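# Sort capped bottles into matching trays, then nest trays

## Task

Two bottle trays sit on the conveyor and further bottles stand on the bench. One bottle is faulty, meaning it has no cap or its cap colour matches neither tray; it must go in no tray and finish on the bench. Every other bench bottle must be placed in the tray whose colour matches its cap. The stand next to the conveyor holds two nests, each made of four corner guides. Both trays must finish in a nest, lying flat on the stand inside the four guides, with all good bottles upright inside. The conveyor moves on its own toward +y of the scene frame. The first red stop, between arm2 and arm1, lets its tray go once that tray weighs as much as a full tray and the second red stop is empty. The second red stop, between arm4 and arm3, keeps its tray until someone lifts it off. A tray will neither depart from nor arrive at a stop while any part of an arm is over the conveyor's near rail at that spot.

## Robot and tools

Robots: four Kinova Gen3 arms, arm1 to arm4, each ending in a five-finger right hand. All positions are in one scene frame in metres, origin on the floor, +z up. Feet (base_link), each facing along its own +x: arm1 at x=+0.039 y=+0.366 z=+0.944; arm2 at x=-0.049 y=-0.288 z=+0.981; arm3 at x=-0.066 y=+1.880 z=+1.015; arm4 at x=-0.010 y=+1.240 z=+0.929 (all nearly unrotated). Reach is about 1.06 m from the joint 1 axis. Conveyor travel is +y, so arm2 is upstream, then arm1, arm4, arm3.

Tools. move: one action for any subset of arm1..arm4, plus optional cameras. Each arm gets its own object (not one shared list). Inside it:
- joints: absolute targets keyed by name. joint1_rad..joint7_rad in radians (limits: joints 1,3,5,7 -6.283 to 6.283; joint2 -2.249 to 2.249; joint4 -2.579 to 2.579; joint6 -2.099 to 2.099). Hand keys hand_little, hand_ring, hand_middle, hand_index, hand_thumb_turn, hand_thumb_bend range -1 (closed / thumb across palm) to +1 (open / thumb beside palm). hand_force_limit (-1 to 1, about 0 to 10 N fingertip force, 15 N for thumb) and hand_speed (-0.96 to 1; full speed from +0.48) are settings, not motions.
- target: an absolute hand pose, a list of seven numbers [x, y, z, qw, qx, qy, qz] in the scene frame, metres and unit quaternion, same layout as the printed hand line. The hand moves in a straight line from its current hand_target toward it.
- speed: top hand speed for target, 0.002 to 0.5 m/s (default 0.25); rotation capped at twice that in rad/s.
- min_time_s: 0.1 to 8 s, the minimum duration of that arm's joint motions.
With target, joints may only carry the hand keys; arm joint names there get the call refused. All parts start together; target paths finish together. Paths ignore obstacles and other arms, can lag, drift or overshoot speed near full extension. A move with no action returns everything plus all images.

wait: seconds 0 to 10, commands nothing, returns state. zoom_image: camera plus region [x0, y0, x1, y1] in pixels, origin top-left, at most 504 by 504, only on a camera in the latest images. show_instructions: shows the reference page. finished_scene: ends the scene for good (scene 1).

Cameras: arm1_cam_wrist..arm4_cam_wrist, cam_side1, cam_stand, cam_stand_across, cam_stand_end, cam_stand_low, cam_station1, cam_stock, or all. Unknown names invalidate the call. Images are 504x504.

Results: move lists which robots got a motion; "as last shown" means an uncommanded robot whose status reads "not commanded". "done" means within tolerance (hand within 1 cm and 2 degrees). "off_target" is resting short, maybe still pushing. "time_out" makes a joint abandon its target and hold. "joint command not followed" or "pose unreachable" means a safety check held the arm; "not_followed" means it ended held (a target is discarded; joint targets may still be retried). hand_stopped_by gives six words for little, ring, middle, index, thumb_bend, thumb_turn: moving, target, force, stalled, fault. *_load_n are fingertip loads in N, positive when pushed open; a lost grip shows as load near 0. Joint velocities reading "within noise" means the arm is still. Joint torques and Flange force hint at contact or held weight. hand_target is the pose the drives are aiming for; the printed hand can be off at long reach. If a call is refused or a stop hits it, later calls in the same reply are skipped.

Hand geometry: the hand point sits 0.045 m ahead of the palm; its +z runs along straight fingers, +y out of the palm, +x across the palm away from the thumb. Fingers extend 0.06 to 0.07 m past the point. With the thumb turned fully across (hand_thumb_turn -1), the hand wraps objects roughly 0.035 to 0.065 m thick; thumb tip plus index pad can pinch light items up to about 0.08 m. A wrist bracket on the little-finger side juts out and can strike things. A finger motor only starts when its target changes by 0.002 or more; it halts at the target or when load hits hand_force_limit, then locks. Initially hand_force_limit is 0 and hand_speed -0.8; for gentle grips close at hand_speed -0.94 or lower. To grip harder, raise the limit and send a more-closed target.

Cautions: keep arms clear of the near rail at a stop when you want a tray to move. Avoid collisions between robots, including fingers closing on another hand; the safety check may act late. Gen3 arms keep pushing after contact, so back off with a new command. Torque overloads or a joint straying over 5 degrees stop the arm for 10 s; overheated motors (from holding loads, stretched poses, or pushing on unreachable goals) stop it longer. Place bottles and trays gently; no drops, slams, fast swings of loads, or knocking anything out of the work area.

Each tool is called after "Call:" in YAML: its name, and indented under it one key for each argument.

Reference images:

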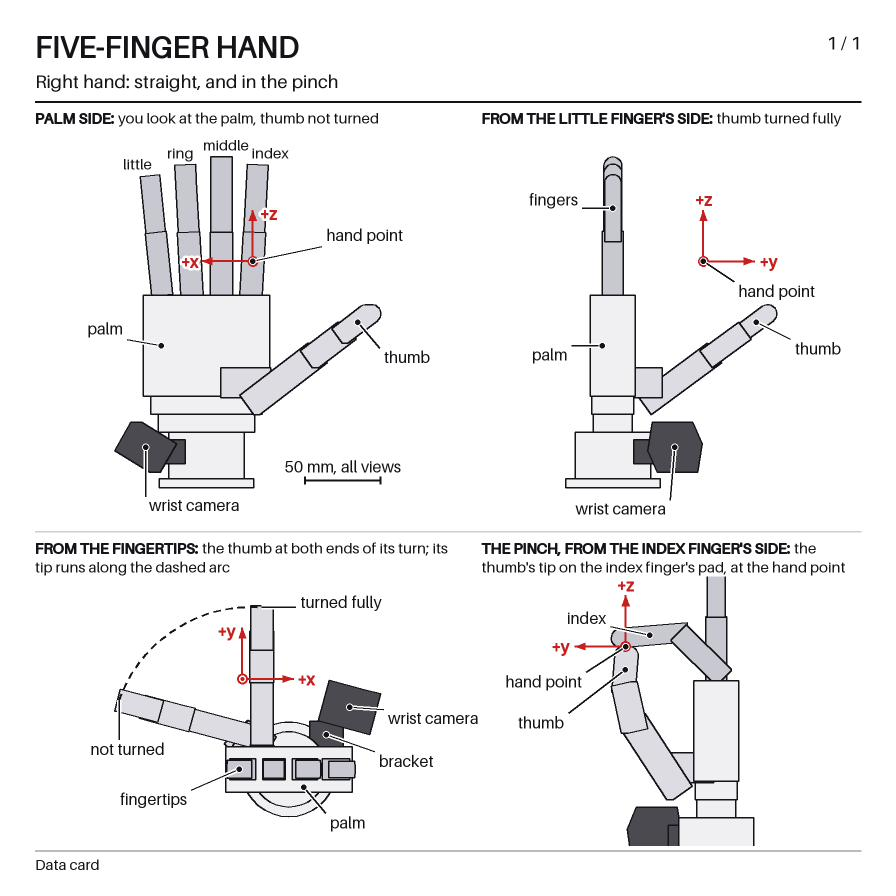

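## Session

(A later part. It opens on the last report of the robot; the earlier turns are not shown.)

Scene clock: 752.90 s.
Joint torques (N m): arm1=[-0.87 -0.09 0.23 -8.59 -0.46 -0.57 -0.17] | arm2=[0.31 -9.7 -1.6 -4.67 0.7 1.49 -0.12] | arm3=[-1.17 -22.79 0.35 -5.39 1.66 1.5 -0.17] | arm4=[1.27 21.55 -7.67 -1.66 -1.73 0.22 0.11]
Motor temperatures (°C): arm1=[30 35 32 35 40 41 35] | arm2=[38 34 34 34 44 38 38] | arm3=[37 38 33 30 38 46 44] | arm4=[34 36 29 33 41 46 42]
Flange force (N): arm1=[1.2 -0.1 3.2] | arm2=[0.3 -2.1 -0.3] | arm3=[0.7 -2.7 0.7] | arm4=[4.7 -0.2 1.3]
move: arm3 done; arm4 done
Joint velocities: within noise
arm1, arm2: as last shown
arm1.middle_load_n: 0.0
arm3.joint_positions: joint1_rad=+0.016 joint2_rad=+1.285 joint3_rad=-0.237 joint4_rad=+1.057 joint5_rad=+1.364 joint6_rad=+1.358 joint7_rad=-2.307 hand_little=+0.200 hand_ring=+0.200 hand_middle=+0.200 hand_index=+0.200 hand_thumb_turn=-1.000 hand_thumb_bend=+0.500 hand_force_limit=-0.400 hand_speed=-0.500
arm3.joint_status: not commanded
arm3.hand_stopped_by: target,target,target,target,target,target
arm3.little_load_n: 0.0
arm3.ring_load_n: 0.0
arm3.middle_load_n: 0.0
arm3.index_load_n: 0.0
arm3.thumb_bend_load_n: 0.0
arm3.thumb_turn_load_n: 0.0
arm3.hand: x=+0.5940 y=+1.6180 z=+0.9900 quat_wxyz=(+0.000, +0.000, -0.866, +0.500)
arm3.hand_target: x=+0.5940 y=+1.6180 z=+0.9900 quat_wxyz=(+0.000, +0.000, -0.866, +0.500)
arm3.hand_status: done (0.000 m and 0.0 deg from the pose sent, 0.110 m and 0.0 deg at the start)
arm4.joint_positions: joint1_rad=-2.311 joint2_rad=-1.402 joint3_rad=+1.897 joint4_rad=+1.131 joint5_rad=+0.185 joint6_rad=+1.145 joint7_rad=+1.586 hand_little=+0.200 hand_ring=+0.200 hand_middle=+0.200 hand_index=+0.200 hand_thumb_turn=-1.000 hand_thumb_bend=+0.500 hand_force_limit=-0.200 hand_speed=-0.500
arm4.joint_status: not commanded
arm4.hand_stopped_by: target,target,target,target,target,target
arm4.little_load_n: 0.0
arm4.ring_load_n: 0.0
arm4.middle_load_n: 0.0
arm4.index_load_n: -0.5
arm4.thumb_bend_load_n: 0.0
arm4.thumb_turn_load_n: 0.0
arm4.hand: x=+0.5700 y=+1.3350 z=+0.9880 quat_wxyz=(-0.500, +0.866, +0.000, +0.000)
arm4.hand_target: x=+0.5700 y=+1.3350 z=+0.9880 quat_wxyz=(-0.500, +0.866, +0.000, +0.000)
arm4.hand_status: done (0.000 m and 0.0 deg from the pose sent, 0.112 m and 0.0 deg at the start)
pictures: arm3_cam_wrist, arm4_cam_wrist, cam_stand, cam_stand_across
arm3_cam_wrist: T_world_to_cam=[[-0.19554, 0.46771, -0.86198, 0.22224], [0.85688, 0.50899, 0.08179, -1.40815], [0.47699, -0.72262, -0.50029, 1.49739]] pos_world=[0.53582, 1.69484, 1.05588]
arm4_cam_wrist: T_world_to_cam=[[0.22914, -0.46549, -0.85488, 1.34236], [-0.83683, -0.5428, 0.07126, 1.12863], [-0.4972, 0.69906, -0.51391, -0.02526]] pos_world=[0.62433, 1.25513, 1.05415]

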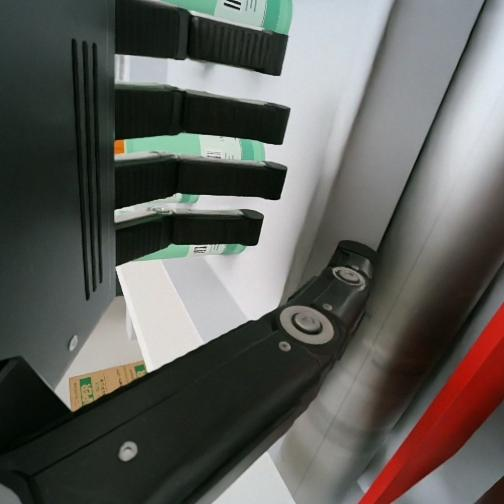

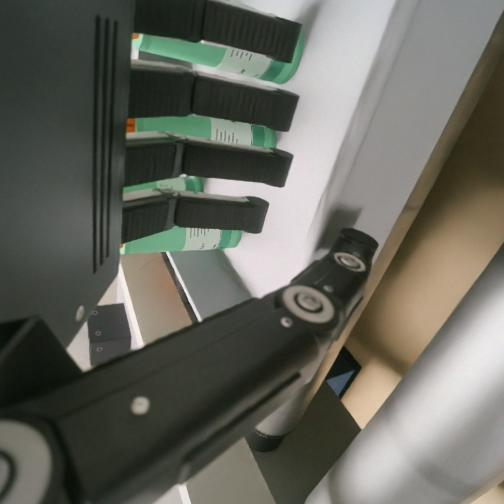

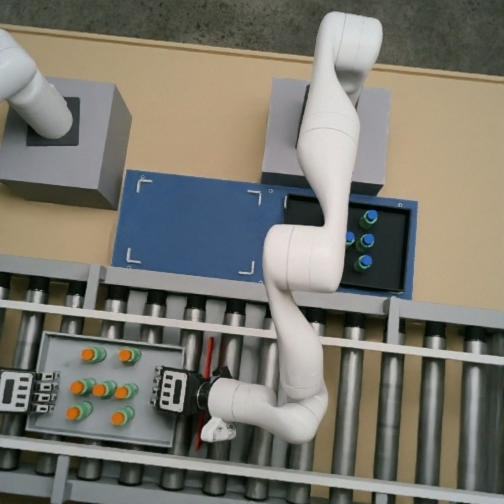

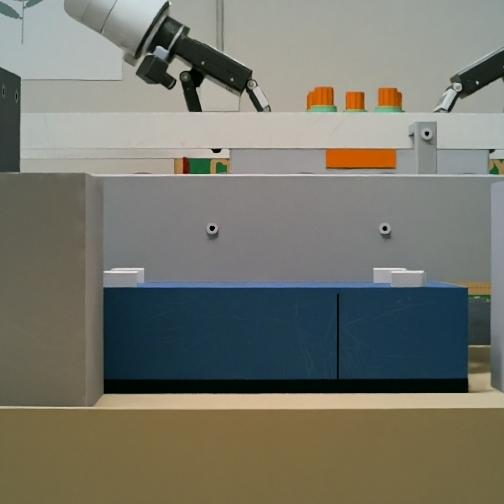

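Call:
move:
  arm3: {"target": [0.594, 1.618, 0.9696, 0, 0, 0.866, -0.5], "speed": 0.05}
  arm4: {"target": [0.570, 1.335, 0.967, 0.5, -0.866, 0, 0], "speed": 0.05}

Call:
move:
  arm3: {"target": [0.594, 1.614, 0.9696, 0, 0, 0.866, -0.5], "speed": 0.05}
  arm4: {"target": [0.570, 1.3385, 0.967, 0.5, -0.866, 0, 0], "speed": 0.05}

Call:
move:
  arm3: {"joints": {"hand_thumb_bend": 0.3, "hand_speed": -0.8, "hand_force_limit": -0.3}}
  arm4: {"joints": {"hand_thumb_bend": 0.3, "hand_speed": -0.8, "hand_force_limit": -0.3}}

Call:
move:
  arm3: {"joints": {"hand_index": -0.5, "hand_middle": -0.5, "hand_ring": -0.5, "hand_little": -0.6, "hand_force_limit": -0.4, "hand_speed": -0.9}}
  arm4: {"joints": {"hand_index": -0.5, "hand_middle": -0.5, "hand_ring": -0.5, "hand_little": -0.6, "hand_force_limit": -0.4, "hand_speed": -0.9}}
  cameras: ["cam_stand_across", "arm3_cam_wrist", "arm4_cam_wrist"]

Scene clock: 760.03 s.
Joint torques (N m): arm1=[-0.85 -0.09 0.22 -8.61 -0.44 -0.64 -0.16] | arm2=[0.37 -9.65 -1.62 -4.64 0.75 1.48 -0.18] | arm3=[-1.22 -22.81 0.41 -5.3 1.64 1.49 -0.16] | arm4=[1.29 21.69 -7.68 -1.4 -1.72 0.3 0.12]
Motor temperatures (°C): arm1=[30 35 32 35 40 41 35] | arm2=[38 34 34 34 44 38 38] | arm3=[37 38 33 30 38 46 44] | arm4=[34 36 29 33 41 46 42]
Flange force (N): arm1=[1.3 0.0 3.0] | arm2=[0.4 -2.3 -0.6] | arm3=[0.8 -2.8 0.6] | arm4=[4.8 0.0 1.5]
move: arm3 done; arm4 done
Joint velocities: within noise
arm1, arm2: as last shown
arm1.index_load_n: 0.5
arm3.joint_positions: joint1_rad=+0.013 joint2_rad=+1.324 joint3_rad=-0.233 joint4_rad=+1.038 joint5_rad=+1.372 joint6_rad=+1.348 joint7_rad=-2.325 hand_little=+0.200 hand_ring=+0.200 hand_middle=+0.200 hand_index=+0.200 hand_thumb_turn=-1.000 hand_thumb_bend=+0.500 hand_force_limit=-0.400 hand_speed=-0.500
arm3.joint_status: not commanded
arm3.hand_stopped_by: target,target,target,target,target,target
arm3.little_load_n: -0.5
arm3.ring_load_n: 0.0
arm3.middle_load_n: 0.0
arm3.index_load_n: 0.0
arm3.thumb_bend_load_n: 0.0
arm3.thumb_turn_load_n: 0.0
arm3.hand: x=+0.5940 y=+1.6180 z=+0.9696 quat_wxyz=(+0.000, +0.000, -0.866, +0.500)
arm3.hand_target: x=+0.5940 y=+1.6180 z=+0.9696 quat_wxyz=(+0.000, +0.000, -0.866, +0.500)
arm3.hand_status: done (0.000 m and 0.0 deg from the pose sent, 0.020 m and 0.0 deg at the start)
arm4.joint_positions: joint1_rad=-2.314 joint2_rad=-1.434 joint3_rad=+1.908 joint4_rad=+1.127 joint5_rad=+0.198 joint6_rad=+1.131 joint7_rad=+1.608 hand_little=+0.200 hand_ring=+0.200 hand_middle=+0.200 hand_index=+0.200 hand_thumb_turn=-1.000 hand_thumb_bend=+0.500 hand_force_limit=-0.200 hand_speed=-0.500
arm4.joint_status: not commanded
arm4.hand_stopped_by: target,target,target,target,target,target
arm4.little_load_n: 0.0
arm4.ring_load_n: 0.0
arm4.middle_load_n: 0.0
arm4.index_load_n: 0.0
arm4.thumb_bend_load_n: 0.0
arm4.thumb_turn_load_n: 0.0
arm4.hand: x=+0.5700 y=+1.3350 z=+0.9670 quat_wxyz=(-0.500, +0.866, +0.000, +0.000)
arm4.hand_target: x=+0.5700 y=+1.3350 z=+0.9670 quat_wxyz=(-0.500, +0.866, +0.000, +0.000)
arm4.hand_status: done (0.000 m and 0.0 deg from the pose sent, 0.021 m and 0.0 deg at the start)
pictures: none

Scene clock: 761.00 s.
Joint torques (N m): arm1=[-0.87 -0.06 0.23 -8.58 -0.42 -0.61 -0.14] | arm2=[0.29 -9.69 -1.64 -4.72 0.69 1.51 -0.13] | arm3=[-1.2 -22.85 0.41 -5.36 1.65 1.51 -0.2] | arm4=[1.25 21.74 -7.66 -1.37 -1.7 0.31 0.15]
Motor temperatures (°C): arm1=[30 35 32 35 40 41 35] | arm2=[38 34 34 34 44 38 38] | arm3=[37 38 33 30 38 46 44] | arm4=[34 37 29 33 41 46 42]
Flange force (N): arm1=[1.4 0.1 3.0] | arm2=[0.5 -2.3 -0.1] | arm3=[0.9 -2.8 0.7] | arm4=[4.9 0.0 1.5]
move: arm3 done; arm4 done
Joint velocities: within noise
arm1, arm2: as last shown
arm1.index_load_n: 0.0
arm2.middle_load_n: -0.5
arm3.joint_positions: joint1_rad=+0.018 joint2_rad=+1.324 joint3_rad=-0.231 joint4_rad=+1.038 joint5_rad=+1.374 joint6_rad=+1.343 joint7_rad=-2.322 hand_little=+0.200 hand_ring=+0.200 hand_middle=+0.200 hand_index=+0.200 hand_thumb_turn=-1.000 hand_thumb_bend=+0.500 hand_force_limit=-0.400 hand_speed=-0.500
arm3.joint_status: not commanded
arm3.hand_stopped_by: target,target,target,target,target,target
arm3.little_load_n: 0.0
arm3.ring_load_n: 0.0
arm3.middle_load_n: 0.0
arm3.index_load_n: 0.0
arm3.thumb_bend_load_n: 0.0
arm3.thumb_turn_load_n: 0.0
arm3.hand: x=+0.5940 y=+1.6140 z=+0.9696 quat_wxyz=(+0.000, +0.000, -0.866, +0.500)
arm3.hand_target: x=+0.5940 y=+1.6140 z=+0.9696 quat_wxyz=(+0.000, +0.000, -0.866, +0.500)
arm3.hand_status: done (0.000 m and 0.0 deg from the pose sent, 0.004 m and 0.0 deg at the start)
arm4.joint_positions: joint1_rad=-2.317 joint2_rad=-1.434 joint3_rad=+1.908 joint4_rad=+1.132 joint5_rad=+0.198 joint6_rad=+1.124 joint7_rad=+1.605 hand_little=+0.200 hand_ring=+0.200 hand_middle=+0.200 hand_index=+0.200 hand_thumb_turn=-1.000 hand_thumb_bend=+0.500 hand_force_limit=-0.200 hand_speed=-0.500
arm4.joint_status: not commanded
arm4.hand_stopped_by: target,target,target,target,target,target
arm4.little_load_n: 0.0
arm4.ring_load_n: 0.0
arm4.middle_load_n: 0.0
arm4.index_load_n: 0.0
arm4.thumb_bend_load_n: 0.0
arm4.thumb_turn_load_n: 0.0
arm4.hand: x=+0.5700 y=+1.3385 z=+0.9670 quat_wxyz=(-0.500, +0.866, +0.000, +0.000)
arm4.hand_target: x=+0.5700 y=+1.3385 z=+0.9670 quat_wxyz=(-0.500, +0.866, +0.000, +0.000)
arm4.hand_status: done (0.000 m and 0.0 deg from the pose sent, 0.004 m and 0.0 deg at the start)
pictures: none

Scene clock: 761.93 s.
Joint torques (N m): arm1=[-0.86 -0.04 0.24 -8.58 -0.47 -0.58 -0.15] | arm2=[0.36 -9.71 -1.57 -4.72 0.71 1.45 -0.1] | arm3=[1.32 -23.56 2.3 -5.83 2.36 2.19 -0.22] | arm4=[-0.78 22.08 -9.8 -0.42 -2.98 0.3 0.08]
Motor temperatures (°C): arm1=[30 35 32 35 40 41 35] | arm2=[38 34 34 34 44 38 38] | arm3=[37 38 33 30 38 46 44] | arm4=[34 37 29 33 41 46 42]
Flange force (N): arm1=[1.3 0.0 3.1] | arm2=[0.5 -1.9 -0.4] | arm3=[0.9 -0.1 -2.3] | arm4=[5.4 3.9 -0.4]
move: arm3 off_target; arm4 off_target
Joint velocities: within noise
arm1, arm2: as last shown
arm2.middle_load_n: 0.0
arm3.joint_positions: joint1_rad=+0.018 joint2_rad=+1.324 joint3_rad=-0.231 joint4_rad=+1.038 joint5_rad=+1.374 joint6_rad=+1.343 joint7_rad=-2.322 hand_little=+0.200 hand_ring=+0.200 hand_middle=+0.200 hand_index=+0.200 hand_thumb_turn=-1.000 hand_thumb_bend=+0.371 hand_force_limit=-0.300 hand_speed=-0.800
arm3.joint_status: hand_thumb_bend off_target (ended at +0.371, target +0.300); the others done
arm3.hand_stopped_by: target,target,target,target,force,target
arm3.little_load_n: 0.0
arm3.ring_load_n: 0.0
arm3.middle_load_n: 0.0
arm3.index_load_n: 0.0
arm3.thumb_bend_load_n: 5.5
arm3.thumb_turn_load_n: 0.0
arm3.hand: x=+0.5940 y=+1.6140 z=+0.9696 quat_wxyz=(+0.000, +0.000, -0.866, +0.500)
arm3.hand_target: x=+0.5940 y=+1.6140 z=+0.9696 quat_wxyz=(+0.000, +0.000, -0.866, +0.500)
arm3.hand_status: not commanded
arm4.joint_positions: joint1_rad=-2.317 joint2_rad=-1.434 joint3_rad=+1.908 joint4_rad=+1.132 joint5_rad=+0.198 joint6_rad=+1.124 joint7_rad=+1.605 hand_little=+0.200 hand_ring=+0.200 hand_middle=+0.200 hand_index=+0.200 hand_thumb_turn=-1.000 hand_thumb_bend=+0.371 hand_force_limit=-0.300 hand_speed=-0.800
arm4.joint_status: hand_thumb_bend off_target (ended at +0.371, target +0.300); the others done
arm4.hand_stopped_by: target,target,target,target,force,target
arm4.little_load_n: 0.0
arm4.ring_load_n: 0.0
arm4.middle_load_n: 0.0
arm4.index_load_n: 0.0
arm4.thumb_bend_load_n: 6.0
arm4.thumb_turn_load_n: 0.5
arm4.hand: x=+0.5700 y=+1.3385 z=+0.9670 quat_wxyz=(-0.500, +0.866, +0.000, +0.000)
arm4.hand_target: x=+0.5700 y=+1.3385 z=+0.9670 quat_wxyz=(-0.500, +0.866, +0.000, +0.000)
arm4.hand_status: not commanded
pictures: none

Scene clock: 764.97 s.
Joint torques (N m): arm1=[-0.89 -0.06 0.2 -8.61 -0.44 -0.6 -0.16] | arm2=[0.29 -9.74 -1.63 -4.7 0.68 1.47 -0.12] | arm3=[-1.08 -24.03 0.74 -5.25 1.55 2.36 -0.13] | arm4=[2.01 23.18 -8.98 -2.16 -2.23 0 0.14]
Motor temperatures (°C): arm1=[30 35 32 35 40 41 35] | arm2=[38 34 34 34 44 38 38] | arm3=[37 38 33 30 38 46 44] | arm4=[34 37 29 33 41 46 42]
Flange force (N): arm1=[1.3 -0.1 3.2] | arm2=[0.3 -2.1 -0.2] | arm3=[-1.0 -0.8 2.7] | arm4=[4.5 2.2 3.8]
move: arm3 off_target; arm4 off_target
Joint velocities: within noise
arm1, arm2: as last shown
arm1.middle_load_n: 0.5
arm3.joint_positions: joint1_rad=+0.018 joint2_rad=+1.324 joint3_rad=-0.231 joint4_rad=+1.038 joint5_rad=+1.374 joint6_rad=+1.343 joint7_rad=-2.322 hand_little=-0.460 hand_ring=-0.357 hand_middle=-0.302 hand_index=-0.357 hand_thumb_turn=-1.000 hand_thumb_bend=+0.371 hand_force_limit=-0.400 hand_speed=-0.900
arm3.joint_status: hand_little off_target (ended at -0.460, target -0.600); hand_ring off_target (ended at -0.357, target -0.500); hand_middle off_target (ended at -0.302, target -0.500); hand_index off_target (ended at -0.357, target -0.500); the others done
arm3.hand_stopped_by: force,force,force,force,force,target
arm3.little_load_n: 6.0
arm3.ring_load_n: 4.0
arm3.middle_load_n: 1.0
arm3.index_load_n: 3.0
arm3.thumb_bend_load_n: 6.5
arm3.thumb_turn_load_n: 0.5
arm3.hand: x=+0.5940 y=+1.6140 z=+0.9696 quat_wxyz=(+0.000, +0.000, -0.866, +0.500)
arm3.hand_target: x=+0.5940 y=+1.6140 z=+0.9696 quat_wxyz=(+0.000, +0.000, -0.866, +0.500)
arm3.hand_status: not commanded
arm4.joint_positions: joint1_rad=-2.317 joint2_rad=-1.434 joint3_rad=+1.908 joint4_rad=+1.132 joint5_rad=+0.198 joint6_rad=+1.124 joint7_rad=+1.605 hand_little=-0.497 hand_ring=-0.394 hand_middle=-0.329 hand_index=-0.385 hand_thumb_turn=-1.000 hand_thumb_bend=+0.372 hand_force_limit=-0.400 hand_speed=-0.900
arm4.joint_status: hand_little off_target (ended at -0.497, target -0.600); hand_ring off_target (ended at -0.394, target -0.500); hand_middle off_target (ended at -0.329, target -0.500); hand_index off_target (ended at -0.385, target -0.500); the others done
arm4.hand_stopped_by: force,force,force,force,force,target
arm4.little_load_n: 3.0
arm4.ring_load_n: 3.0
arm4.middle_load_n: 3.0
arm4.index_load_n: 3.0
arm4.thumb_bend_load_n: 6.5
arm4.thumb_turn_load_n: 0.5
arm4.hand: x=+0.5700 y=+1.3385 z=+0.9670 quat_wxyz=(-0.500, +0.866, +0.000, +0.000)
arm4.hand_target: x=+0.5700 y=+1.3385 z=+0.9670 quat_wxyz=(-0.500, +0.866, +0.000, +0.000)
arm4.hand_status: not commanded
pictures: arm3_cam_wrist, arm4_cam_wrist, cam_stand_across
arm3_cam_wrist: T_world_to_cam=[[-0.19554, 0.46771, -0.86198, 0.20652], [0.85688, 0.50899, 0.08179, -1.40444], [0.47699, -0.72262, -0.50029, 1.48429]] pos_world=[0.53582, 1.69084, 1.03548]
arm4_cam_wrist: T_world_to_cam=[[0.2291, -0.46543, -0.85492, 1.32603], [-0.83683, -0.54281, 0.07126, 1.13202], [-0.49723, 0.6991, -0.51384, -0.0386]] pos_world=[0.62433, 1.25863, 1.03315]

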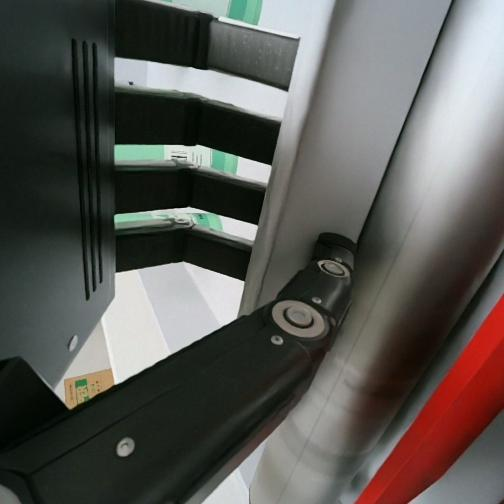

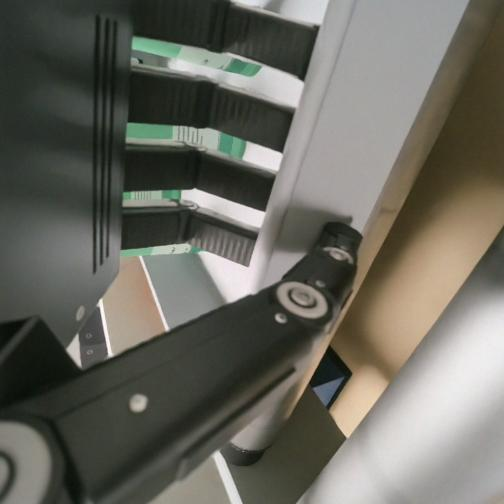

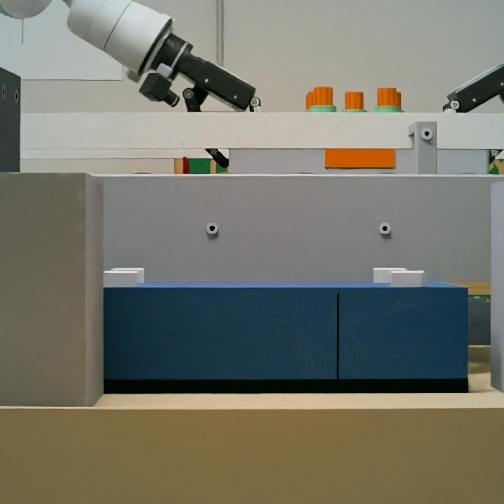

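Call:
move:
  arm3: {"joints": {"hand_index": -0.7, "hand_middle": -0.7, "hand_ring": -0.7, "hand_force_limit": -0.1, "hand_speed": -0.9}}
  arm4: {"joints": {"hand_index": -0.7, "hand_middle": -0.7, "hand_ring": -0.7, "hand_little": -0.7, "hand_force_limit": -0.1, "hand_speed": -0.9}}

Call:
move:
  arm3: {"target": [0.594, 1.614, 0.9896, 0, 0, 0.866, -0.5], "speed": 0.03}
  arm4: {"target": [0.570, 1.3385, 0.987, 0.5, -0.866, 0, 0], "speed": 0.03}
  cameras: ["cam_stand_across", "cam_stand"]

Call:
zoom_image:
  camera: "cam_stand_across"
  region: [180, 40, 504, 200]

Scene clock: 767.40 s.
Joint torques (N m): arm1=[-0.84 -0.11 0.15 -8.56 -0.45 -0.58 -0.14] | arm2=[0.29 -9.78 -1.61 -4.73 0.73 1.48 -0.12] | arm3=[-2.3 -23.79 -0.09 -5 1.2 2.11 -0.05] | arm4=[3.47 23.82 -8.74 -3.44 -1.88 -0.41 0.25]
Motor temperatures (°C): arm1=[30 35 32 35 40 41 35] | arm2=[38 34 34 34 44 38 38] | arm3=[37 38 33 30 38 46 44] | arm4=[34 37 29 33 41 46 42]
Flange force (N): arm1=[1.1 -0.2 3.0] | arm2=[0.4 -2.0 -0.2] | arm3=[-1.1 -1.9 4.3] | arm4=[2.8 1.2 5.9]
move: arm3 off_target; arm4 off_target
Joint velocities: within noise
arm1, arm2: as last shown
arm1.middle_load_n: 0.0
arm1.index_load_n: -0.5
arm2.thumb_turn_load_n: 0.5
arm3.joint_positions: joint1_rad=+0.018 joint2_rad=+1.324 joint3_rad=-0.231 joint4_rad=+1.038 joint5_rad=+1.374 joint6_rad=+1.343 joint7_rad=-2.322 hand_little=-0.460 hand_ring=-0.365 hand_middle=-0.309 hand_index=-0.365 hand_thumb_turn=-1.000 hand_thumb_bend=+0.372 hand_force_limit=-0.100 hand_speed=-0.900
arm3.joint_status: hand_ring off_target (ended at -0.365, target -0.700); hand_middle off_target (ended at -0.309, target -0.700); hand_index off_target (ended at -0.365, target -0.700); the others done
arm3.hand_stopped_by: force,force,force,force,force,target
arm3.little_load_n: 4.5
arm3.ring_load_n: 6.5
arm3.middle_load_n: 5.0
arm3.index_load_n: 5.0
arm3.thumb_bend_load_n: 7.5
arm3.thumb_turn_load_n: 0.5
arm3.hand: x=+0.5940 y=+1.6140 z=+0.9696 quat_wxyz=(+0.000, +0.000, -0.866, +0.500)
arm3.hand_target: x=+0.5940 y=+1.6140 z=+0.9696 quat_wxyz=(+0.000, +0.000, -0.866, +0.500)
arm3.hand_status: not commanded
arm4.joint_positions: joint1_rad=-2.317 joint2_rad=-1.434 joint3_rad=+1.908 joint4_rad=+1.132 joint5_rad=+0.198 joint6_rad=+1.124 joint7_rad=+1.605 hand_little=-0.514 hand_ring=-0.411 hand_middle=-0.346 hand_index=-0.401 hand_thumb_turn=-1.000 hand_thumb_bend=+0.372 hand_force_limit=-0.100 hand_speed=-0.900
arm4.joint_status: hand_little off_target (ended at -0.514, target -0.700); hand_ring off_target (ended at -0.411, target -0.700); hand_middle off_target (ended at -0.346, target -0.700); hand_index off_target (ended at -0.401, target -0.700); the others done
arm4.hand_stopped_by: force,force,force,force,force,target
arm4.little_load_n: 4.5
arm4.ring_load_n: 5.5
arm4.middle_load_n: 6.0
arm4.index_load_n: 5.0
arm4.thumb_bend_load_n: 7.5
arm4.thumb_turn_load_n: 0.5
arm4.hand: x=+0.5700 y=+1.3385 z=+0.9670 quat_wxyz=(-0.500, +0.866, +0.000, +0.000)
arm4.hand_target: x=+0.5700 y=+1.3385 z=+0.9670 quat_wxyz=(-0.500, +0.866, +0.000, +0.000)
arm4.hand_status: not commanded
pictures: none

Scene clock: 768.57 s.
Joint torques (N m): arm1=[-0.9 -0.06 0.27 -8.57 -0.45 -0.59 -0.17] | arm2=[0.3 -9.76 -1.64 -4.73 0.67 1.49 -0.12] | arm3=[-4.07 -26.62 -0.68 -6.11 1.69 2.27 -0.14] | arm4=[4.73 25.43 -9.59 -4.36 -2.28 -0.23 0.11]
Motor temperatures (°C): arm1=[30 35 32 35 40 41 35] | arm2=[38 34 34 34 44 38 38] | arm3=[37 38 33 30 38 46 44] | arm4=[34 37 29 33 41 46 42]
Flange force (N): arm1=[1.3 0.1 3.0] | arm2=[0.3 -2.0 -0.1] | arm3=[-0.8 0.5 8.7] | arm4=[3.2 3.3 9.6]
move: arm3 done; arm4 done
Joint velocities: within noise
arm1.joint_positions: joint1_rad=-0.600 joint2_rad=-0.412 joint3_rad=-0.041 joint4_rad=+1.487 joint5_rad=+0.000 joint6_rad=+1.948 joint7_rad=-1.776 hand_little=+1.000 hand_ring=+1.000 hand_middle=+0.650 hand_index=+0.650 hand_thumb_turn=-1.000 hand_thumb_bend=+0.600 hand_force_limit=-0.500 hand_speed=-0.400
arm1.joint_status: not commanded
arm1.hand_stopped_by: target,target,target,target,target,target
arm1.little_load_n: 0.0
arm1.ring_load_n: 0.0
arm1.middle_load_n: 0.0
arm1.index_load_n: 0.0
arm1.thumb_bend_load_n: 0.0
arm1.thumb_turn_load_n: 0.0
arm1.hand: x=+0.1617 y=+0.5139 z=+1.4473 quat_wxyz=(-0.057, +0.243, -0.968, -0.015)
arm1.hand_target: x=+0.1617 y=+0.5139 z=+1.4473 quat_wxyz=(-0.057, +0.243, -0.968, -0.015)
arm1.hand_status: not commanded
arm2.joint_positions: joint1_rad=-0.128 joint2_rad=+0.330 joint3_rad=-0.685 joint4_rad=+2.046 joint5_rad=+0.830 joint6_rad=+1.666 joint7_rad=-2.635 hand_little=+1.000 hand_ring=+1.000 hand_middle=+0.600 hand_index=+0.600 hand_thumb_turn=-1.000 hand_thumb_bend=+0.600 hand_force_limit=-0.500 hand_speed=-0.400
arm2.joint_status: not commanded
arm2.hand_stopped_by: target,target,target,target,target,target
arm2.little_load_n: 0.0
arm2.ring_load_n: 0.0
arm2.middle_load_n: 0.0
arm2.index_load_n: 0.0
arm2.thumb_bend_load_n: 0.0
arm2.thumb_turn_load_n: 0.0
arm2.hand: x=+0.2800 y=-0.3500 z=+1.2200 quat_wxyz=(+0.000, +0.000, -0.887, +0.462)
arm2.hand_target: x=+0.2800 y=-0.3500 z=+1.2200 quat_wxyz=(+0.000, +0.000, -0.887, +0.462)
arm2.hand_status: not commanded
arm3.joint_positions: joint1_rad=+0.021 joint2_rad=+1.286 joint3_rad=-0.236 joint4_rad=+1.056 joint5_rad=+1.367 joint6_rad=+1.353 joint7_rad=-2.304 hand_little=-0.460 hand_ring=-0.365 hand_middle=-0.309 hand_index=-0.365 hand_thumb_turn=-1.000 hand_thumb_bend=+0.372 hand_force_limit=-0.100 hand_speed=-0.900
arm3.joint_status: not commanded
arm3.hand_stopped_by: force,force,force,force,force,target
arm3.little_load_n: 4.0
arm3.ring_load_n: 6.0
arm3.middle_load_n: 5.0
arm3.index_load_n: 5.0
arm3.thumb_bend_load_n: 8.5
arm3.thumb_turn_load_n: 2.0
arm3.hand: x=+0.5940 y=+1.6140 z=+0.9896 quat_wxyz=(+0.000, +0.000, -0.866, +0.500)
arm3.hand_target: x=+0.5940 y=+1.6140 z=+0.9896 quat_wxyz=(+0.000, +0.000, -0.866, +0.500)
arm3.hand_status: done (0.000 m and 0.0 deg from the pose sent, 0.020 m and 0.0 deg at the start)
arm4.joint_positions: joint1_rad=-2.314 joint2_rad=-1.403 joint3_rad=+1.897 joint4_rad=+1.136 joint5_rad=+0.186 joint6_rad=+1.137 joint7_rad=+1.584 hand_little=-0.514 hand_ring=-0.411 hand_middle=-0.346 hand_index=-0.401 hand_thumb_turn=-1.000 hand_thumb_bend=+0.372 hand_force_limit=-0.100 hand_speed=-0.900
arm4.joint_status: not commanded
arm4.hand_stopped_by: force,force,force,force,force,target
arm4.little_load_n: 3.0
arm4.ring_load_n: 4.0
arm4.middle_load_n: 4.5
arm4.index_load_n: 4.0
arm4.thumb_bend_load_n: 9.0
arm4.thumb_turn_load_n: 0.5
arm4.hand: x=+0.5700 y=+1.3385 z=+0.9870 quat_wxyz=(-0.500, +0.866, +0.000, +0.000)
arm4.hand_target: x=+0.5700 y=+1.3385 z=+0.9870 quat_wxyz=(-0.500, +0.866, +0.000, +0.000)
arm4.hand_status: done (0.000 m and 0.0 deg from the pose sent, 0.020 m and 0.0 deg at the start)
pictures: cam_stand, cam_stand_across

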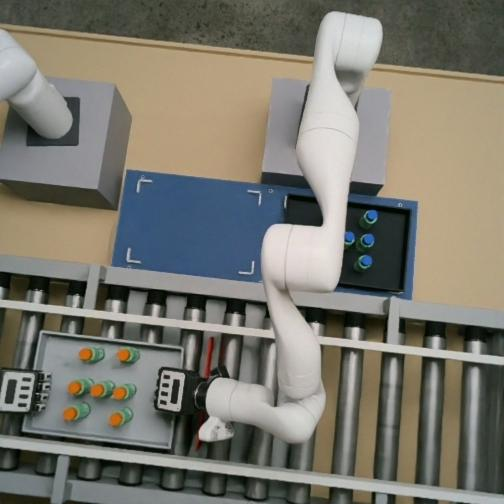

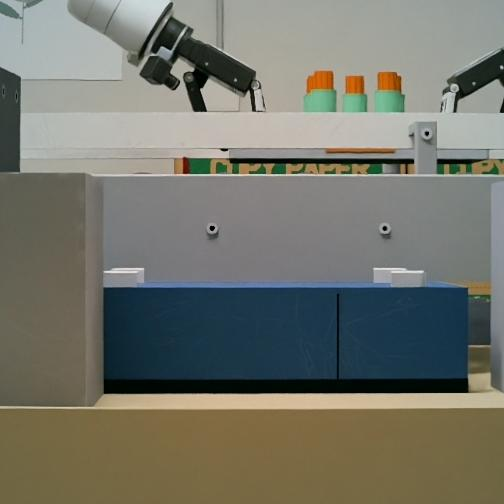

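Scaled by 1.556 from the camera's image (finer frame: 720x720).

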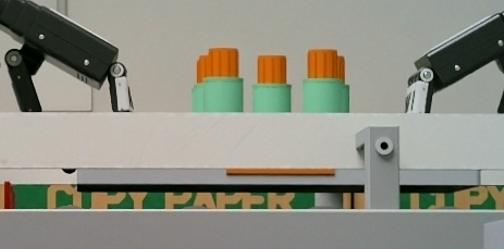

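Call:
move:
  arm3: {"target": [0.594, 1.6132, 1.0796, 0, 0, 0.866, -0.5], "speed": 0.06}
  arm4: {"target": [0.570, 1.3393, 1.077, 0.5, -0.866, 0, 0], "speed": 0.06}

Call:
move:
  arm3: {"target": [0.415, 1.674, 1.0726, 0, 0, 0.866, -0.5], "speed": 0.1}
  arm4: {"target": [0.391, 1.401, 1.070, 0.5, -0.866, 0, 0], "speed": 0.1}
  cameras: ["cam_stand_across", "cam_stand"]

Call:
zoom_image:
  camera: "cam_stand"
  region: [30, 210, 290, 410]

Scene clock: 780.73 s.
Joint torques (N m): arm1=[-0.9 -0.08 0.21 -8.57 -0.46 -0.55 -0.16] | arm2=[0.32 -9.76 -1.66 -4.67 0.67 1.47 -0.14] | arm3=[-1.43 -26.66 0.97 -7.29 2.74 2.44 -0.19] | arm4=[2.02 24.27 -10.37 -4.2 -3.23 -0.32 0.06]
Motor temperatures (°C): arm1=[30 35 32 35 40 41 35] | arm2=[38 33 34 34 44 38 38] | arm3=[37 39 33 30 38 46 44] | arm4=[34 37 29 33 41 46 42]
Flange force (N): arm1=[1.2 -0.1 3.2] | arm2=[0.1 -2.1 -0.3] | arm3=[0.0 2.8 5.0] | arm4=[4.0 5.1 5.6]
move: arm3 done; arm4 done
Joint velocities: within noise
arm1, arm2: as last shown
arm3.joint_positions: joint1_rad=+0.033 joint2_rad=+1.130 joint3_rad=-0.255 joint4_rad=+1.095 joint5_rad=+1.329 joint6_rad=+1.404 joint7_rad=-2.196 hand_little=-0.460 hand_ring=-0.365 hand_middle=-0.309 hand_index=-0.365 hand_thumb_turn=-1.000 hand_thumb_bend=+0.372 hand_force_limit=-0.100 hand_speed=-0.900
arm3.joint_status: not commanded
arm3.hand_stopped_by: force,force,force,force,force,target
arm3.little_load_n: 2.5
arm3.ring_load_n: 4.5
arm3.middle_load_n: 3.0
arm3.index_load_n: 4.0
arm3.thumb_bend_load_n: 10.0
arm3.thumb_turn_load_n: 2.5
arm3.hand: x=+0.5940 y=+1.6132 z=+1.0796 quat_wxyz=(+0.000, +0.000, -0.866, +0.500)
arm3.hand_target: x=+0.5940 y=+1.6132 z=+1.0796 quat_wxyz=(+0.000, +0.000, -0.866, +0.500)
arm3.hand_status: done (0.000 m and 0.0 deg from the pose sent, 0.090 m and 0.0 deg at the start)
arm4.joint_positions: joint1_rad=-2.312 joint2_rad=-1.270 joint3_rad=+1.847 joint4_rad=+1.113 joint5_rad=+0.130 joint6_rad=+1.216 joint7_rad=+1.489 hand_little=-0.514 hand_ring=-0.411 hand_middle=-0.346 hand_index=-0.401 hand_thumb_turn=-1.000 hand_thumb_bend=+0.373 hand_force_limit=-0.100 hand_speed=-0.900
arm4.joint_status: not commanded
arm4.hand_stopped_by: force,force,force,force,force,target
arm4.little_load_n: 1.5
arm4.ring_load_n: 3.0
arm4.middle_load_n: 3.0
arm4.index_load_n: 3.0
arm4.thumb_bend_load_n: 10.0
arm4.thumb_turn_load_n: 0.5
arm4.hand: x=+0.5700 y=+1.3393 z=+1.0770 quat_wxyz=(-0.500, +0.866, +0.000, +0.000)
arm4.hand_target: x=+0.5700 y=+1.3393 z=+1.0770 quat_wxyz=(-0.500, +0.866, +0.000, +0.000)
arm4.hand_status: done (0.000 m and 0.0 deg from the pose sent, 0.090 m and 0.0 deg at the start)
pictures: none

Scene clock: 783.23 s.
Joint torques (N m): arm1=[-0.89 -0.06 0.22 -8.58 -0.46 -0.59 -0.15] | arm2=[0.41 -9.69 -1.66 -4.67 0.7 1.51 -0.13] | arm3=[-2.02 -19.58 -0.36 -3.14 1.14 3.16 -0.21] | arm4=[2.36 15.32 -9.33 -4.05 -1.98 -0.53 0.05]
Motor temperatures (°C): arm1=[30 35 32 35 40 41 35] | arm2=[38 33 34 34 44 38 38] | arm3=[37 39 33 30 38 46 44] | arm4=[34 37 29 33 41 46 42]
Flange force (N): arm1=[1.3 0.0 3.1] | arm2=[0.4 -2.0 -0.4] | arm3=[-1.3 0.9 6.0] | arm4=[2.3 3.7 7.6]
move: arm3 done; arm4 done
Joint velocities: within noise
arm1, arm2: as last shown
arm3.joint_positions: joint1_rad=-0.017 joint2_rad=+0.886 joint3_rad=-0.303 joint4_rad=+1.838 joint5_rad=+1.329 joint6_rad=+1.362 joint7_rad=-2.730 hand_little=-0.460 hand_ring=-0.365 hand_middle=-0.309 hand_index=-0.365 hand_thumb_turn=-1.000 hand_thumb_bend=+0.372 hand_force_limit=-0.100 hand_speed=-0.900
arm3.joint_status: not commanded
arm3.hand_stopped_by: force,force,force,force,force,target
arm3.little_load_n: 2.5
arm3.ring_load_n: 4.5
arm3.middle_load_n: 3.0
arm3.index_load_n: 4.5
arm3.thumb_bend_load_n: 10.0
arm3.thumb_turn_load_n: 2.5
arm3.hand: x=+0.4150 y=+1.6740 z=+1.0726 quat_wxyz=(+0.000, +0.000, -0.866, +0.500)
arm3.hand_target: x=+0.4150 y=+1.6740 z=+1.0726 quat_wxyz=(+0.000, +0.000, -0.866, +0.500)
arm3.hand_status: done (0.000 m and 0.0 deg from the pose sent, 0.189 m and 0.0 deg at the start)
arm4.joint_positions: joint1_rad=-2.057 joint2_rad=-1.132 joint3_rad=+1.765 joint4_rad=+1.899 joint5_rad=+0.085 joint6_rad=+0.696 joint7_rad=+1.428 hand_little=-0.515 hand_ring=-0.411 hand_middle=-0.346 hand_index=-0.401 hand_thumb_turn=-1.000 hand_thumb_bend=+0.373 hand_force_limit=-0.100 hand_speed=-0.900
arm4.joint_status: not commanded
arm4.hand_stopped_by: force,force,force,force,force,target
arm4.little_load_n: 1.0
arm4.ring_load_n: 2.5
arm4.middle_load_n: 3.0
arm4.index_load_n: 3.0
arm4.thumb_bend_load_n: 10.5
arm4.thumb_turn_load_n: 0.5
arm4.hand: x=+0.3910 y=+1.4010 z=+1.0700 quat_wxyz=(-0.500, +0.866, +0.000, +0.000)
arm4.hand_target: x=+0.3910 y=+1.4010 z=+1.0700 quat_wxyz=(-0.500, +0.866, +0.000, +0.000)
arm4.hand_status: done (0.000 m and 0.0 deg from the pose sent, 0.189 m and 0.0 deg at the start)
pictures: cam_stand, cam_stand_across

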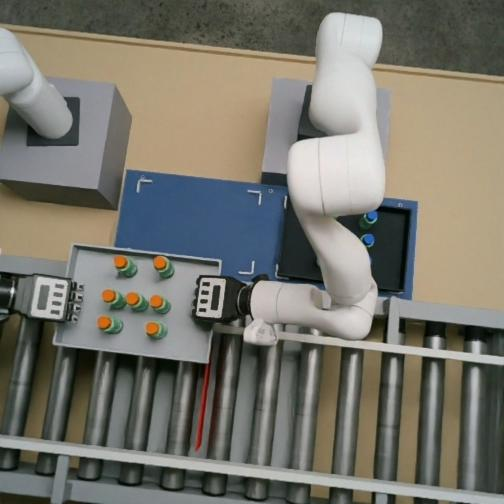

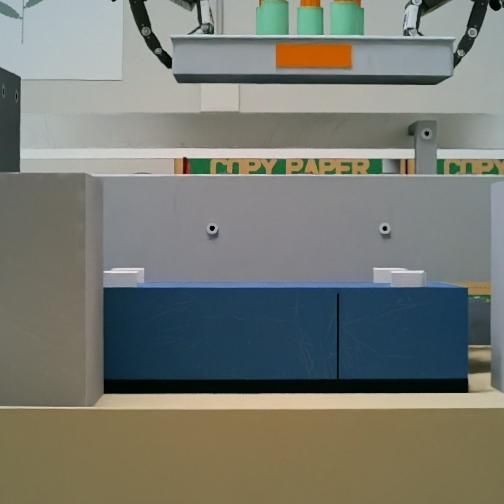

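Scaled by 1.938 from the camera's image (finer frame: 720x720).

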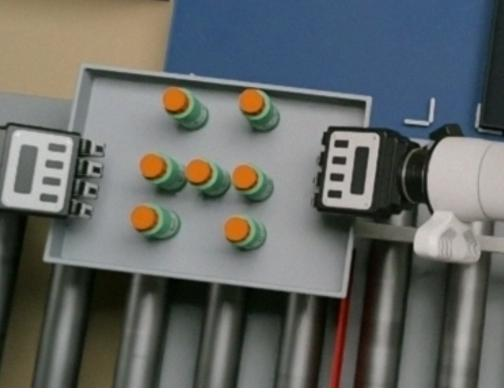

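Call:
move:
  cameras: ["cam_stand", "cam_stand_end", "cam_side1"]

Scene clock: 789.90 s.
Joint torques (N m): arm1=[-0.86 -0.13 0.24 -8.59 -0.44 -0.57 -0.14] | arm2=[0.31 -9.63 -1.64 -4.63 0.71 1.47 -0.18] | arm3=[-2.03 -19.55 -0.35 -3.28 1.11 3.14 -0.2] | arm4=[2.44 15.35 -9.37 -4.11 -1.99 -0.43 0.04]
Motor temperatures (°C): arm1=[30 35 32 35 40 41 35] | arm2=[38 33 34 34 44 38 38] | arm3=[37 39 33 30 38 46 44] | arm4=[34 37 29 33 41 46 42]
Flange force (N): arm1=[1.2 0.1 3.1] | arm2=[0.3 -2.5 -0.5] | arm3=[-0.7 0.8 6.1] | arm4=[2.1 3.7 8.1]
Joint velocities: within noise
arm1.joint_positions: joint1_rad=-0.600 joint2_rad=-0.412 joint3_rad=-0.041 joint4_rad=+1.487 joint5_rad=+0.000 joint6_rad=+1.948 joint7_rad=-1.776 hand_little=+1.000 hand_ring=+1.000 hand_middle=+0.650 hand_index=+0.650 hand_thumb_turn=-1.000 hand_thumb_bend=+0.600 hand_force_limit=-0.500 hand_speed=-0.400
arm1.joint_status: not commanded
arm1.hand_stopped_by: target,target,target,target,target,target
arm1.little_load_n: 0.0
arm1.ring_load_n: 0.0
arm1.middle_load_n: 0.0
arm1.index_load_n: 0.0
arm1.thumb_bend_load_n: 0.0
arm1.thumb_turn_load_n: 0.0
arm1.hand: x=+0.1617 y=+0.5139 z=+1.4473 quat_wxyz=(-0.057, +0.243, -0.968, -0.015) (m; scene frame)
arm1.hand_target: x=+0.1617 y=+0.5139 z=+1.4473 quat_wxyz=(-0.057, +0.243, -0.968, -0.015) (m; scene frame)
arm1.hand_status: not commanded
arm2.joint_positions: joint1_rad=-0.128 joint2_rad=+0.330 joint3_rad=-0.685 joint4_rad=+2.046 joint5_rad=+0.830 joint6_rad=+1.666 joint7_rad=-2.635 hand_little=+1.000 hand_ring=+1.000 hand_middle=+0.600 hand_index=+0.600 hand_thumb_turn=-1.000 hand_thumb_bend=+0.600 hand_force_limit=-0.500 hand_speed=-0.400
arm2.joint_status: not commanded
arm2.hand_stopped_by: target,target,target,target,target,target
arm2.little_load_n: 0.0
arm2.ring_load_n: 0.0
arm2.middle_load_n: -0.5
arm2.index_load_n: 0.0
arm2.thumb_bend_load_n: 0.0
arm2.thumb_turn_load_n: 0.0
arm2.hand: x=+0.2800 y=-0.3500 z=+1.2200 quat_wxyz=(+0.000, +0.000, -0.887, +0.462) (m; scene frame)
arm2.hand_target: x=+0.2800 y=-0.3500 z=+1.2200 quat_wxyz=(+0.000, +0.000, -0.887, +0.462) (m; scene frame)
arm2.hand_status: not commanded
arm3.joint_positions: joint1_rad=-0.017 joint2_rad=+0.886 joint3_rad=-0.303 joint4_rad=+1.838 joint5_rad=+1.329 joint6_rad=+1.362 joint7_rad=-2.730 hand_little=-0.460 hand_ring=-0.365 hand_middle=-0.309 hand_index=-0.365 hand_thumb_turn=-1.000 hand_thumb_bend=+0.372 hand_force_limit=-0.100 hand_speed=-0.900
arm3.joint_status: not commanded
arm3.hand_stopped_by: force,force,force,force,force,target
arm3.little_load_n: 2.5
arm3.ring_load_n: 4.5
arm3.middle_load_n: 2.5
arm3.index_load_n: 4.5
arm3.thumb_bend_load_n: 10.0
arm3.thumb_turn_load_n: 2.0
arm3.hand: x=+0.4150 y=+1.6740 z=+1.0726 quat_wxyz=(+0.000, +0.000, -0.866, +0.500) (m; scene frame)
arm3.hand_target: x=+0.4150 y=+1.6740 z=+1.0726 quat_wxyz=(+0.000, +0.000, -0.866, +0.500) (m; scene frame)
arm3.hand_status: done (0.000 m and 0.0 deg from the pose sent, 0.189 m and 0.0 deg at the start)
arm4.joint_positions: joint1_rad=-2.057 joint2_rad=-1.132 joint3_rad=+1.765 joint4_rad=+1.899 joint5_rad=+0.085 joint6_rad=+0.696 joint7_rad=+1.428 hand_little=-0.515 hand_ring=-0.411 hand_middle=-0.346 hand_index=-0.401 hand_thumb_turn=-1.000 hand_thumb_bend=+0.373 hand_force_limit=-0.100 hand_speed=-0.900
arm4.joint_status: not commanded
arm4.hand_stopped_by: force,force,force,force,force,target
arm4.little_load_n: 1.0
arm4.ring_load_n: 2.5
arm4.middle_load_n: 3.0
arm4.index_load_n: 3.0
arm4.thumb_bend_load_n: 10.5
arm4.thumb_turn_load_n: 0.5
arm4.hand: x=+0.3910 y=+1.4010 z=+1.0700 quat_wxyz=(-0.500, +0.866, +0.000, +0.000) (m; scene frame)
arm4.hand_target: x=+0.3910 y=+1.4010 z=+1.0700 quat_wxyz=(-0.500, +0.866, +0.000, +0.000) (m; scene frame)
arm4.hand_status: done (0.000 m and 0.0 deg from the pose sent, 0.189 m and 0.0 deg at the start)
pictures: cam_side1, cam_stand, cam_stand_end

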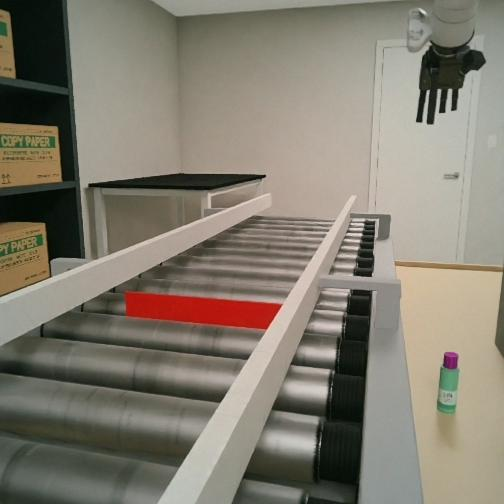

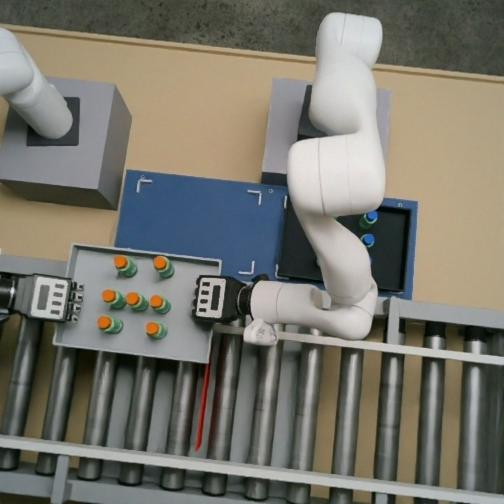

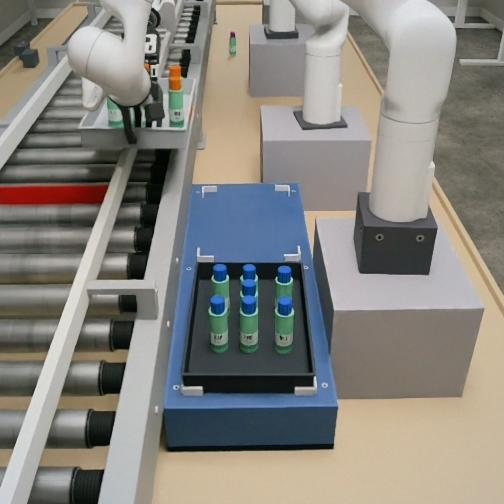

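Call:
move:
  arm3: {"target": [0.327, 1.704, 1.068, 0, 0, 0.866, -0.5], "speed": 0.1}
  arm4: {"target": [0.303, 1.4315, 1.0655, 0.5, -0.866, 0, 0], "speed": 0.1}
  cameras: ["cam_stand"]

Call:
move:
  arm3: {"target": [0.237, 1.7344, 1.065, 0, 0, 0.866, -0.5], "speed": 0.1}
  arm4: {"target": [0.213, 1.4621, 1.0625, 0.5, -0.866, 0, 0], "speed": 0.1}
  cameras: ["cam_stand", "cam_stand_end"]

Scene clock: 793.77 s.
Joint torques (N m): arm1=[-0.86 -0.07 0.25 -8.6 -0.46 -0.6 -0.15] | arm2=[0.35 -9.71 -1.62 -4.69 0.69 1.47 -0.21] | arm3=[-2.44 -16.33 -0.92 -1.23 0.31 3 -0.16] | arm4=[2.77 12.25 -7.32 -3.77 -1.13 -0.36 0.09]
Motor temperatures (°C): arm1=[30 35 32 35 40 41 35] | arm2=[38 33 34 34 44 38 38] | arm3=[37 39 33 30 38 46 44] | arm4=[34 37 29 33 41 46 42]
Flange force (N): arm1=[1.3 0.0 3.1] | arm2=[0.2 -2.4 -0.4] | arm3=[-1.3 -0.8 7.2] | arm4=[1.2 2.2 10.6]
move: arm3 done; arm4 done
Joint velocities: within noise
arm1, arm2: as last shown
arm2.little_load_n: -0.5
arm2.middle_load_n: 0.0
arm2.thumb_bend_load_n: -0.5
arm3.joint_positions: joint1_rad=-0.083 joint2_rad=+0.837 joint3_rad=-0.349 joint4_rad=+2.118 joint5_rad=+1.290 joint6_rad=+1.352 joint7_rad=-2.991 hand_little=-0.460 hand_ring=-0.365 hand_middle=-0.309 hand_index=-0.365 hand_thumb_turn=-1.000 hand_thumb_bend=+0.372 hand_force_limit=-0.100 hand_speed=-0.900
arm3.joint_status: not commanded
arm3.hand_stopped_by: force,force,force,force,force,target
arm3.little_load_n: 2.5
arm3.ring_load_n: 4.5
arm3.middle_load_n: 3.5
arm3.index_load_n: 5.5
arm3.thumb_bend_load_n: 9.5
arm3.thumb_turn_load_n: 2.0
arm3.hand: x=+0.3270 y=+1.7040 z=+1.0680 quat_wxyz=(+0.000, +0.000, -0.866, +0.500)
arm3.hand_target: x=+0.3270 y=+1.7040 z=+1.0680 quat_wxyz=(+0.000, +0.000, -0.866, +0.500)
arm3.hand_status: done (0.000 m and 0.0 deg from the pose sent, 0.093 m and 0.0 deg at the start)
arm4.joint_positions: joint1_rad=-2.001 joint2_rad=-1.076 joint3_rad=+1.717 joint4_rad=+2.208 joint5_rad=+0.060 joint6_rad=+0.446 joint7_rad=+1.397 hand_little=-0.515 hand_ring=-0.411 hand_middle=-0.346 hand_index=-0.401 hand_thumb_turn=-1.000 hand_thumb_bend=+0.373 hand_force_limit=-0.100 hand_speed=-0.900
arm4.joint_status: not commanded
arm4.hand_stopped_by: force,force,force,force,force,target
arm4.little_load_n: 1.0
arm4.ring_load_n: 3.0
arm4.middle_load_n: 3.5
arm4.index_load_n: 4.0
arm4.thumb_bend_load_n: 10.0
arm4.thumb_turn_load_n: 0.5
arm4.hand: x=+0.3030 y=+1.4315 z=+1.0655 quat_wxyz=(-0.500, +0.866, +0.000, +0.000)
arm4.hand_target: x=+0.3030 y=+1.4315 z=+1.0655 quat_wxyz=(-0.500, +0.866, +0.000, +0.000)
arm4.hand_status: done (0.000 m and 0.0 deg from the pose sent, 0.093 m and 0.0 deg at the start)

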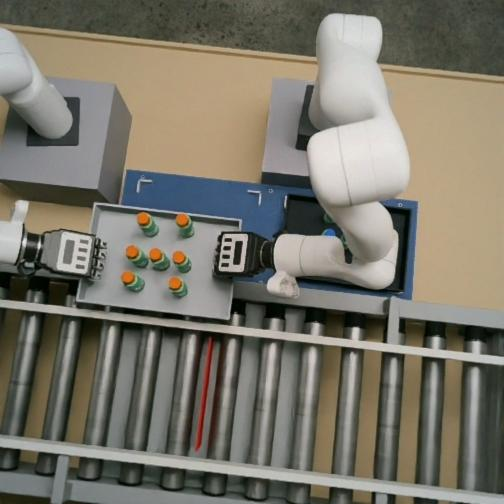

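Scene clock: 795.33 s.
Joint torques (N m): arm1=[-0.89 -0.06 0.21 -8.55 -0.42 -0.61 -0.13] | arm2=[0.35 -9.78 -1.56 -4.66 0.68 1.43 -0.15] | arm3=[-3.56 -13.43 -2.46 0.32 -0.5 1.86 -0.05] | arm4=[3.65 10.44 -4.42 -3.14 -0.12 -0.37 0.11]
Motor temperatures (°C): arm1=[30 35 32 35 40 41 35] | arm2=[38 33 34 34 44 38 38] | arm3=[37 39 33 30 38 46 44] | arm4=[34 37 29 33 41 46 42]
Flange force (N): arm1=[1.3 0.0 2.9] | arm2=[0.1 -2.0 -0.5] | arm3=[-3.5 -4.4 11.4] | arm4=[-0.5 -0.9 16.0]
move: arm3 done; arm4 done
Joint velocities: within noise
arm1, arm2: as last shown
arm2.little_load_n: 0.0
arm2.thumb_bend_load_n: 0.0
arm3.joint_positions: joint1_rad=-0.201 joint2_rad=+0.836 joint3_rad=-0.424 joint4_rad=+2.368 joint5_rad=+1.197 joint6_rad=+1.328 joint7_rad=-3.287 hand_little=-0.460 hand_ring=-0.365 hand_middle=-0.309 hand_index=-0.365 hand_thumb_turn=-1.000 hand_thumb_bend=+0.372 hand_force_limit=-0.100 hand_speed=-0.900
arm3.joint_status: not commanded
arm3.hand_stopped_by: force,force,force,force,force,target
arm3.little_load_n: 3.5
arm3.ring_load_n: 6.5
arm3.middle_load_n: 5.5
arm3.index_load_n: 7.5
arm3.thumb_bend_load_n: 8.0
arm3.thumb_turn_load_n: 2.0
arm3.hand: x=+0.2370 y=+1.7344 z=+1.0650 quat_wxyz=(+0.000, +0.000, -0.866, +0.500)
arm3.hand_target: x=+0.2370 y=+1.7344 z=+1.0650 quat_wxyz=(+0.000, +0.000, -0.866, +0.500)
arm3.hand_status: done (0.000 m and 0.0 deg from the pose sent, 0.095 m and 0.0 deg at the start)
arm4.joint_positions: joint1_rad=-2.016 joint2_rad=-1.016 joint3_rad=+1.659 joint4_rad=+2.503 joint5_rad=+0.017 joint6_rad=+0.146 joint7_rad=+1.348 hand_little=-0.515 hand_ring=-0.411 hand_middle=-0.346 hand_index=-0.401 hand_thumb_turn=-1.000 hand_thumb_bend=+0.373 hand_force_limit=-0.100 hand_speed=-0.900
arm4.joint_status: not commanded
arm4.hand_stopped_by: force,force,force,force,force,target
arm4.little_load_n: 2.0
arm4.ring_load_n: 4.0
arm4.middle_load_n: 5.5
arm4.index_load_n: 5.0
arm4.thumb_bend_load_n: 8.0
arm4.thumb_turn_load_n: 1.0
arm4.hand: x=+0.2130 y=+1.4621 z=+1.0625 quat_wxyz=(-0.500, +0.866, +0.000, +0.000)
arm4.hand_target: x=+0.2130 y=+1.4621 z=+1.0625 quat_wxyz=(-0.500, +0.866, +0.000, +0.000)
arm4.hand_status: done (0.000 m and 0.0 deg from the pose sent, 0.095 m and 0.0 deg at the start)

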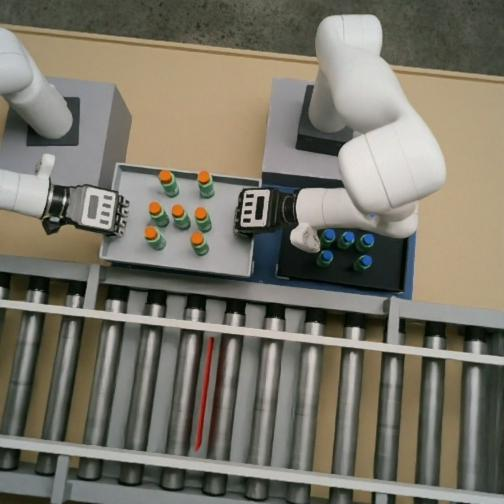

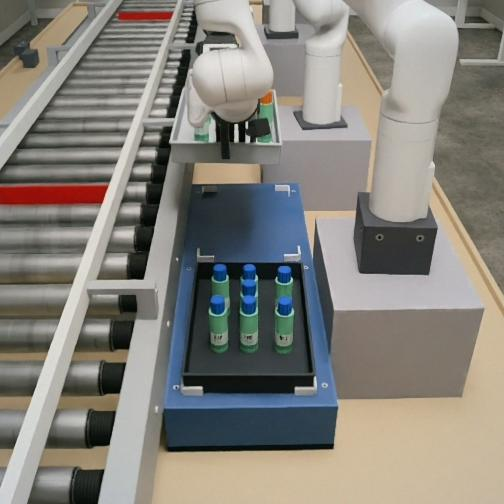

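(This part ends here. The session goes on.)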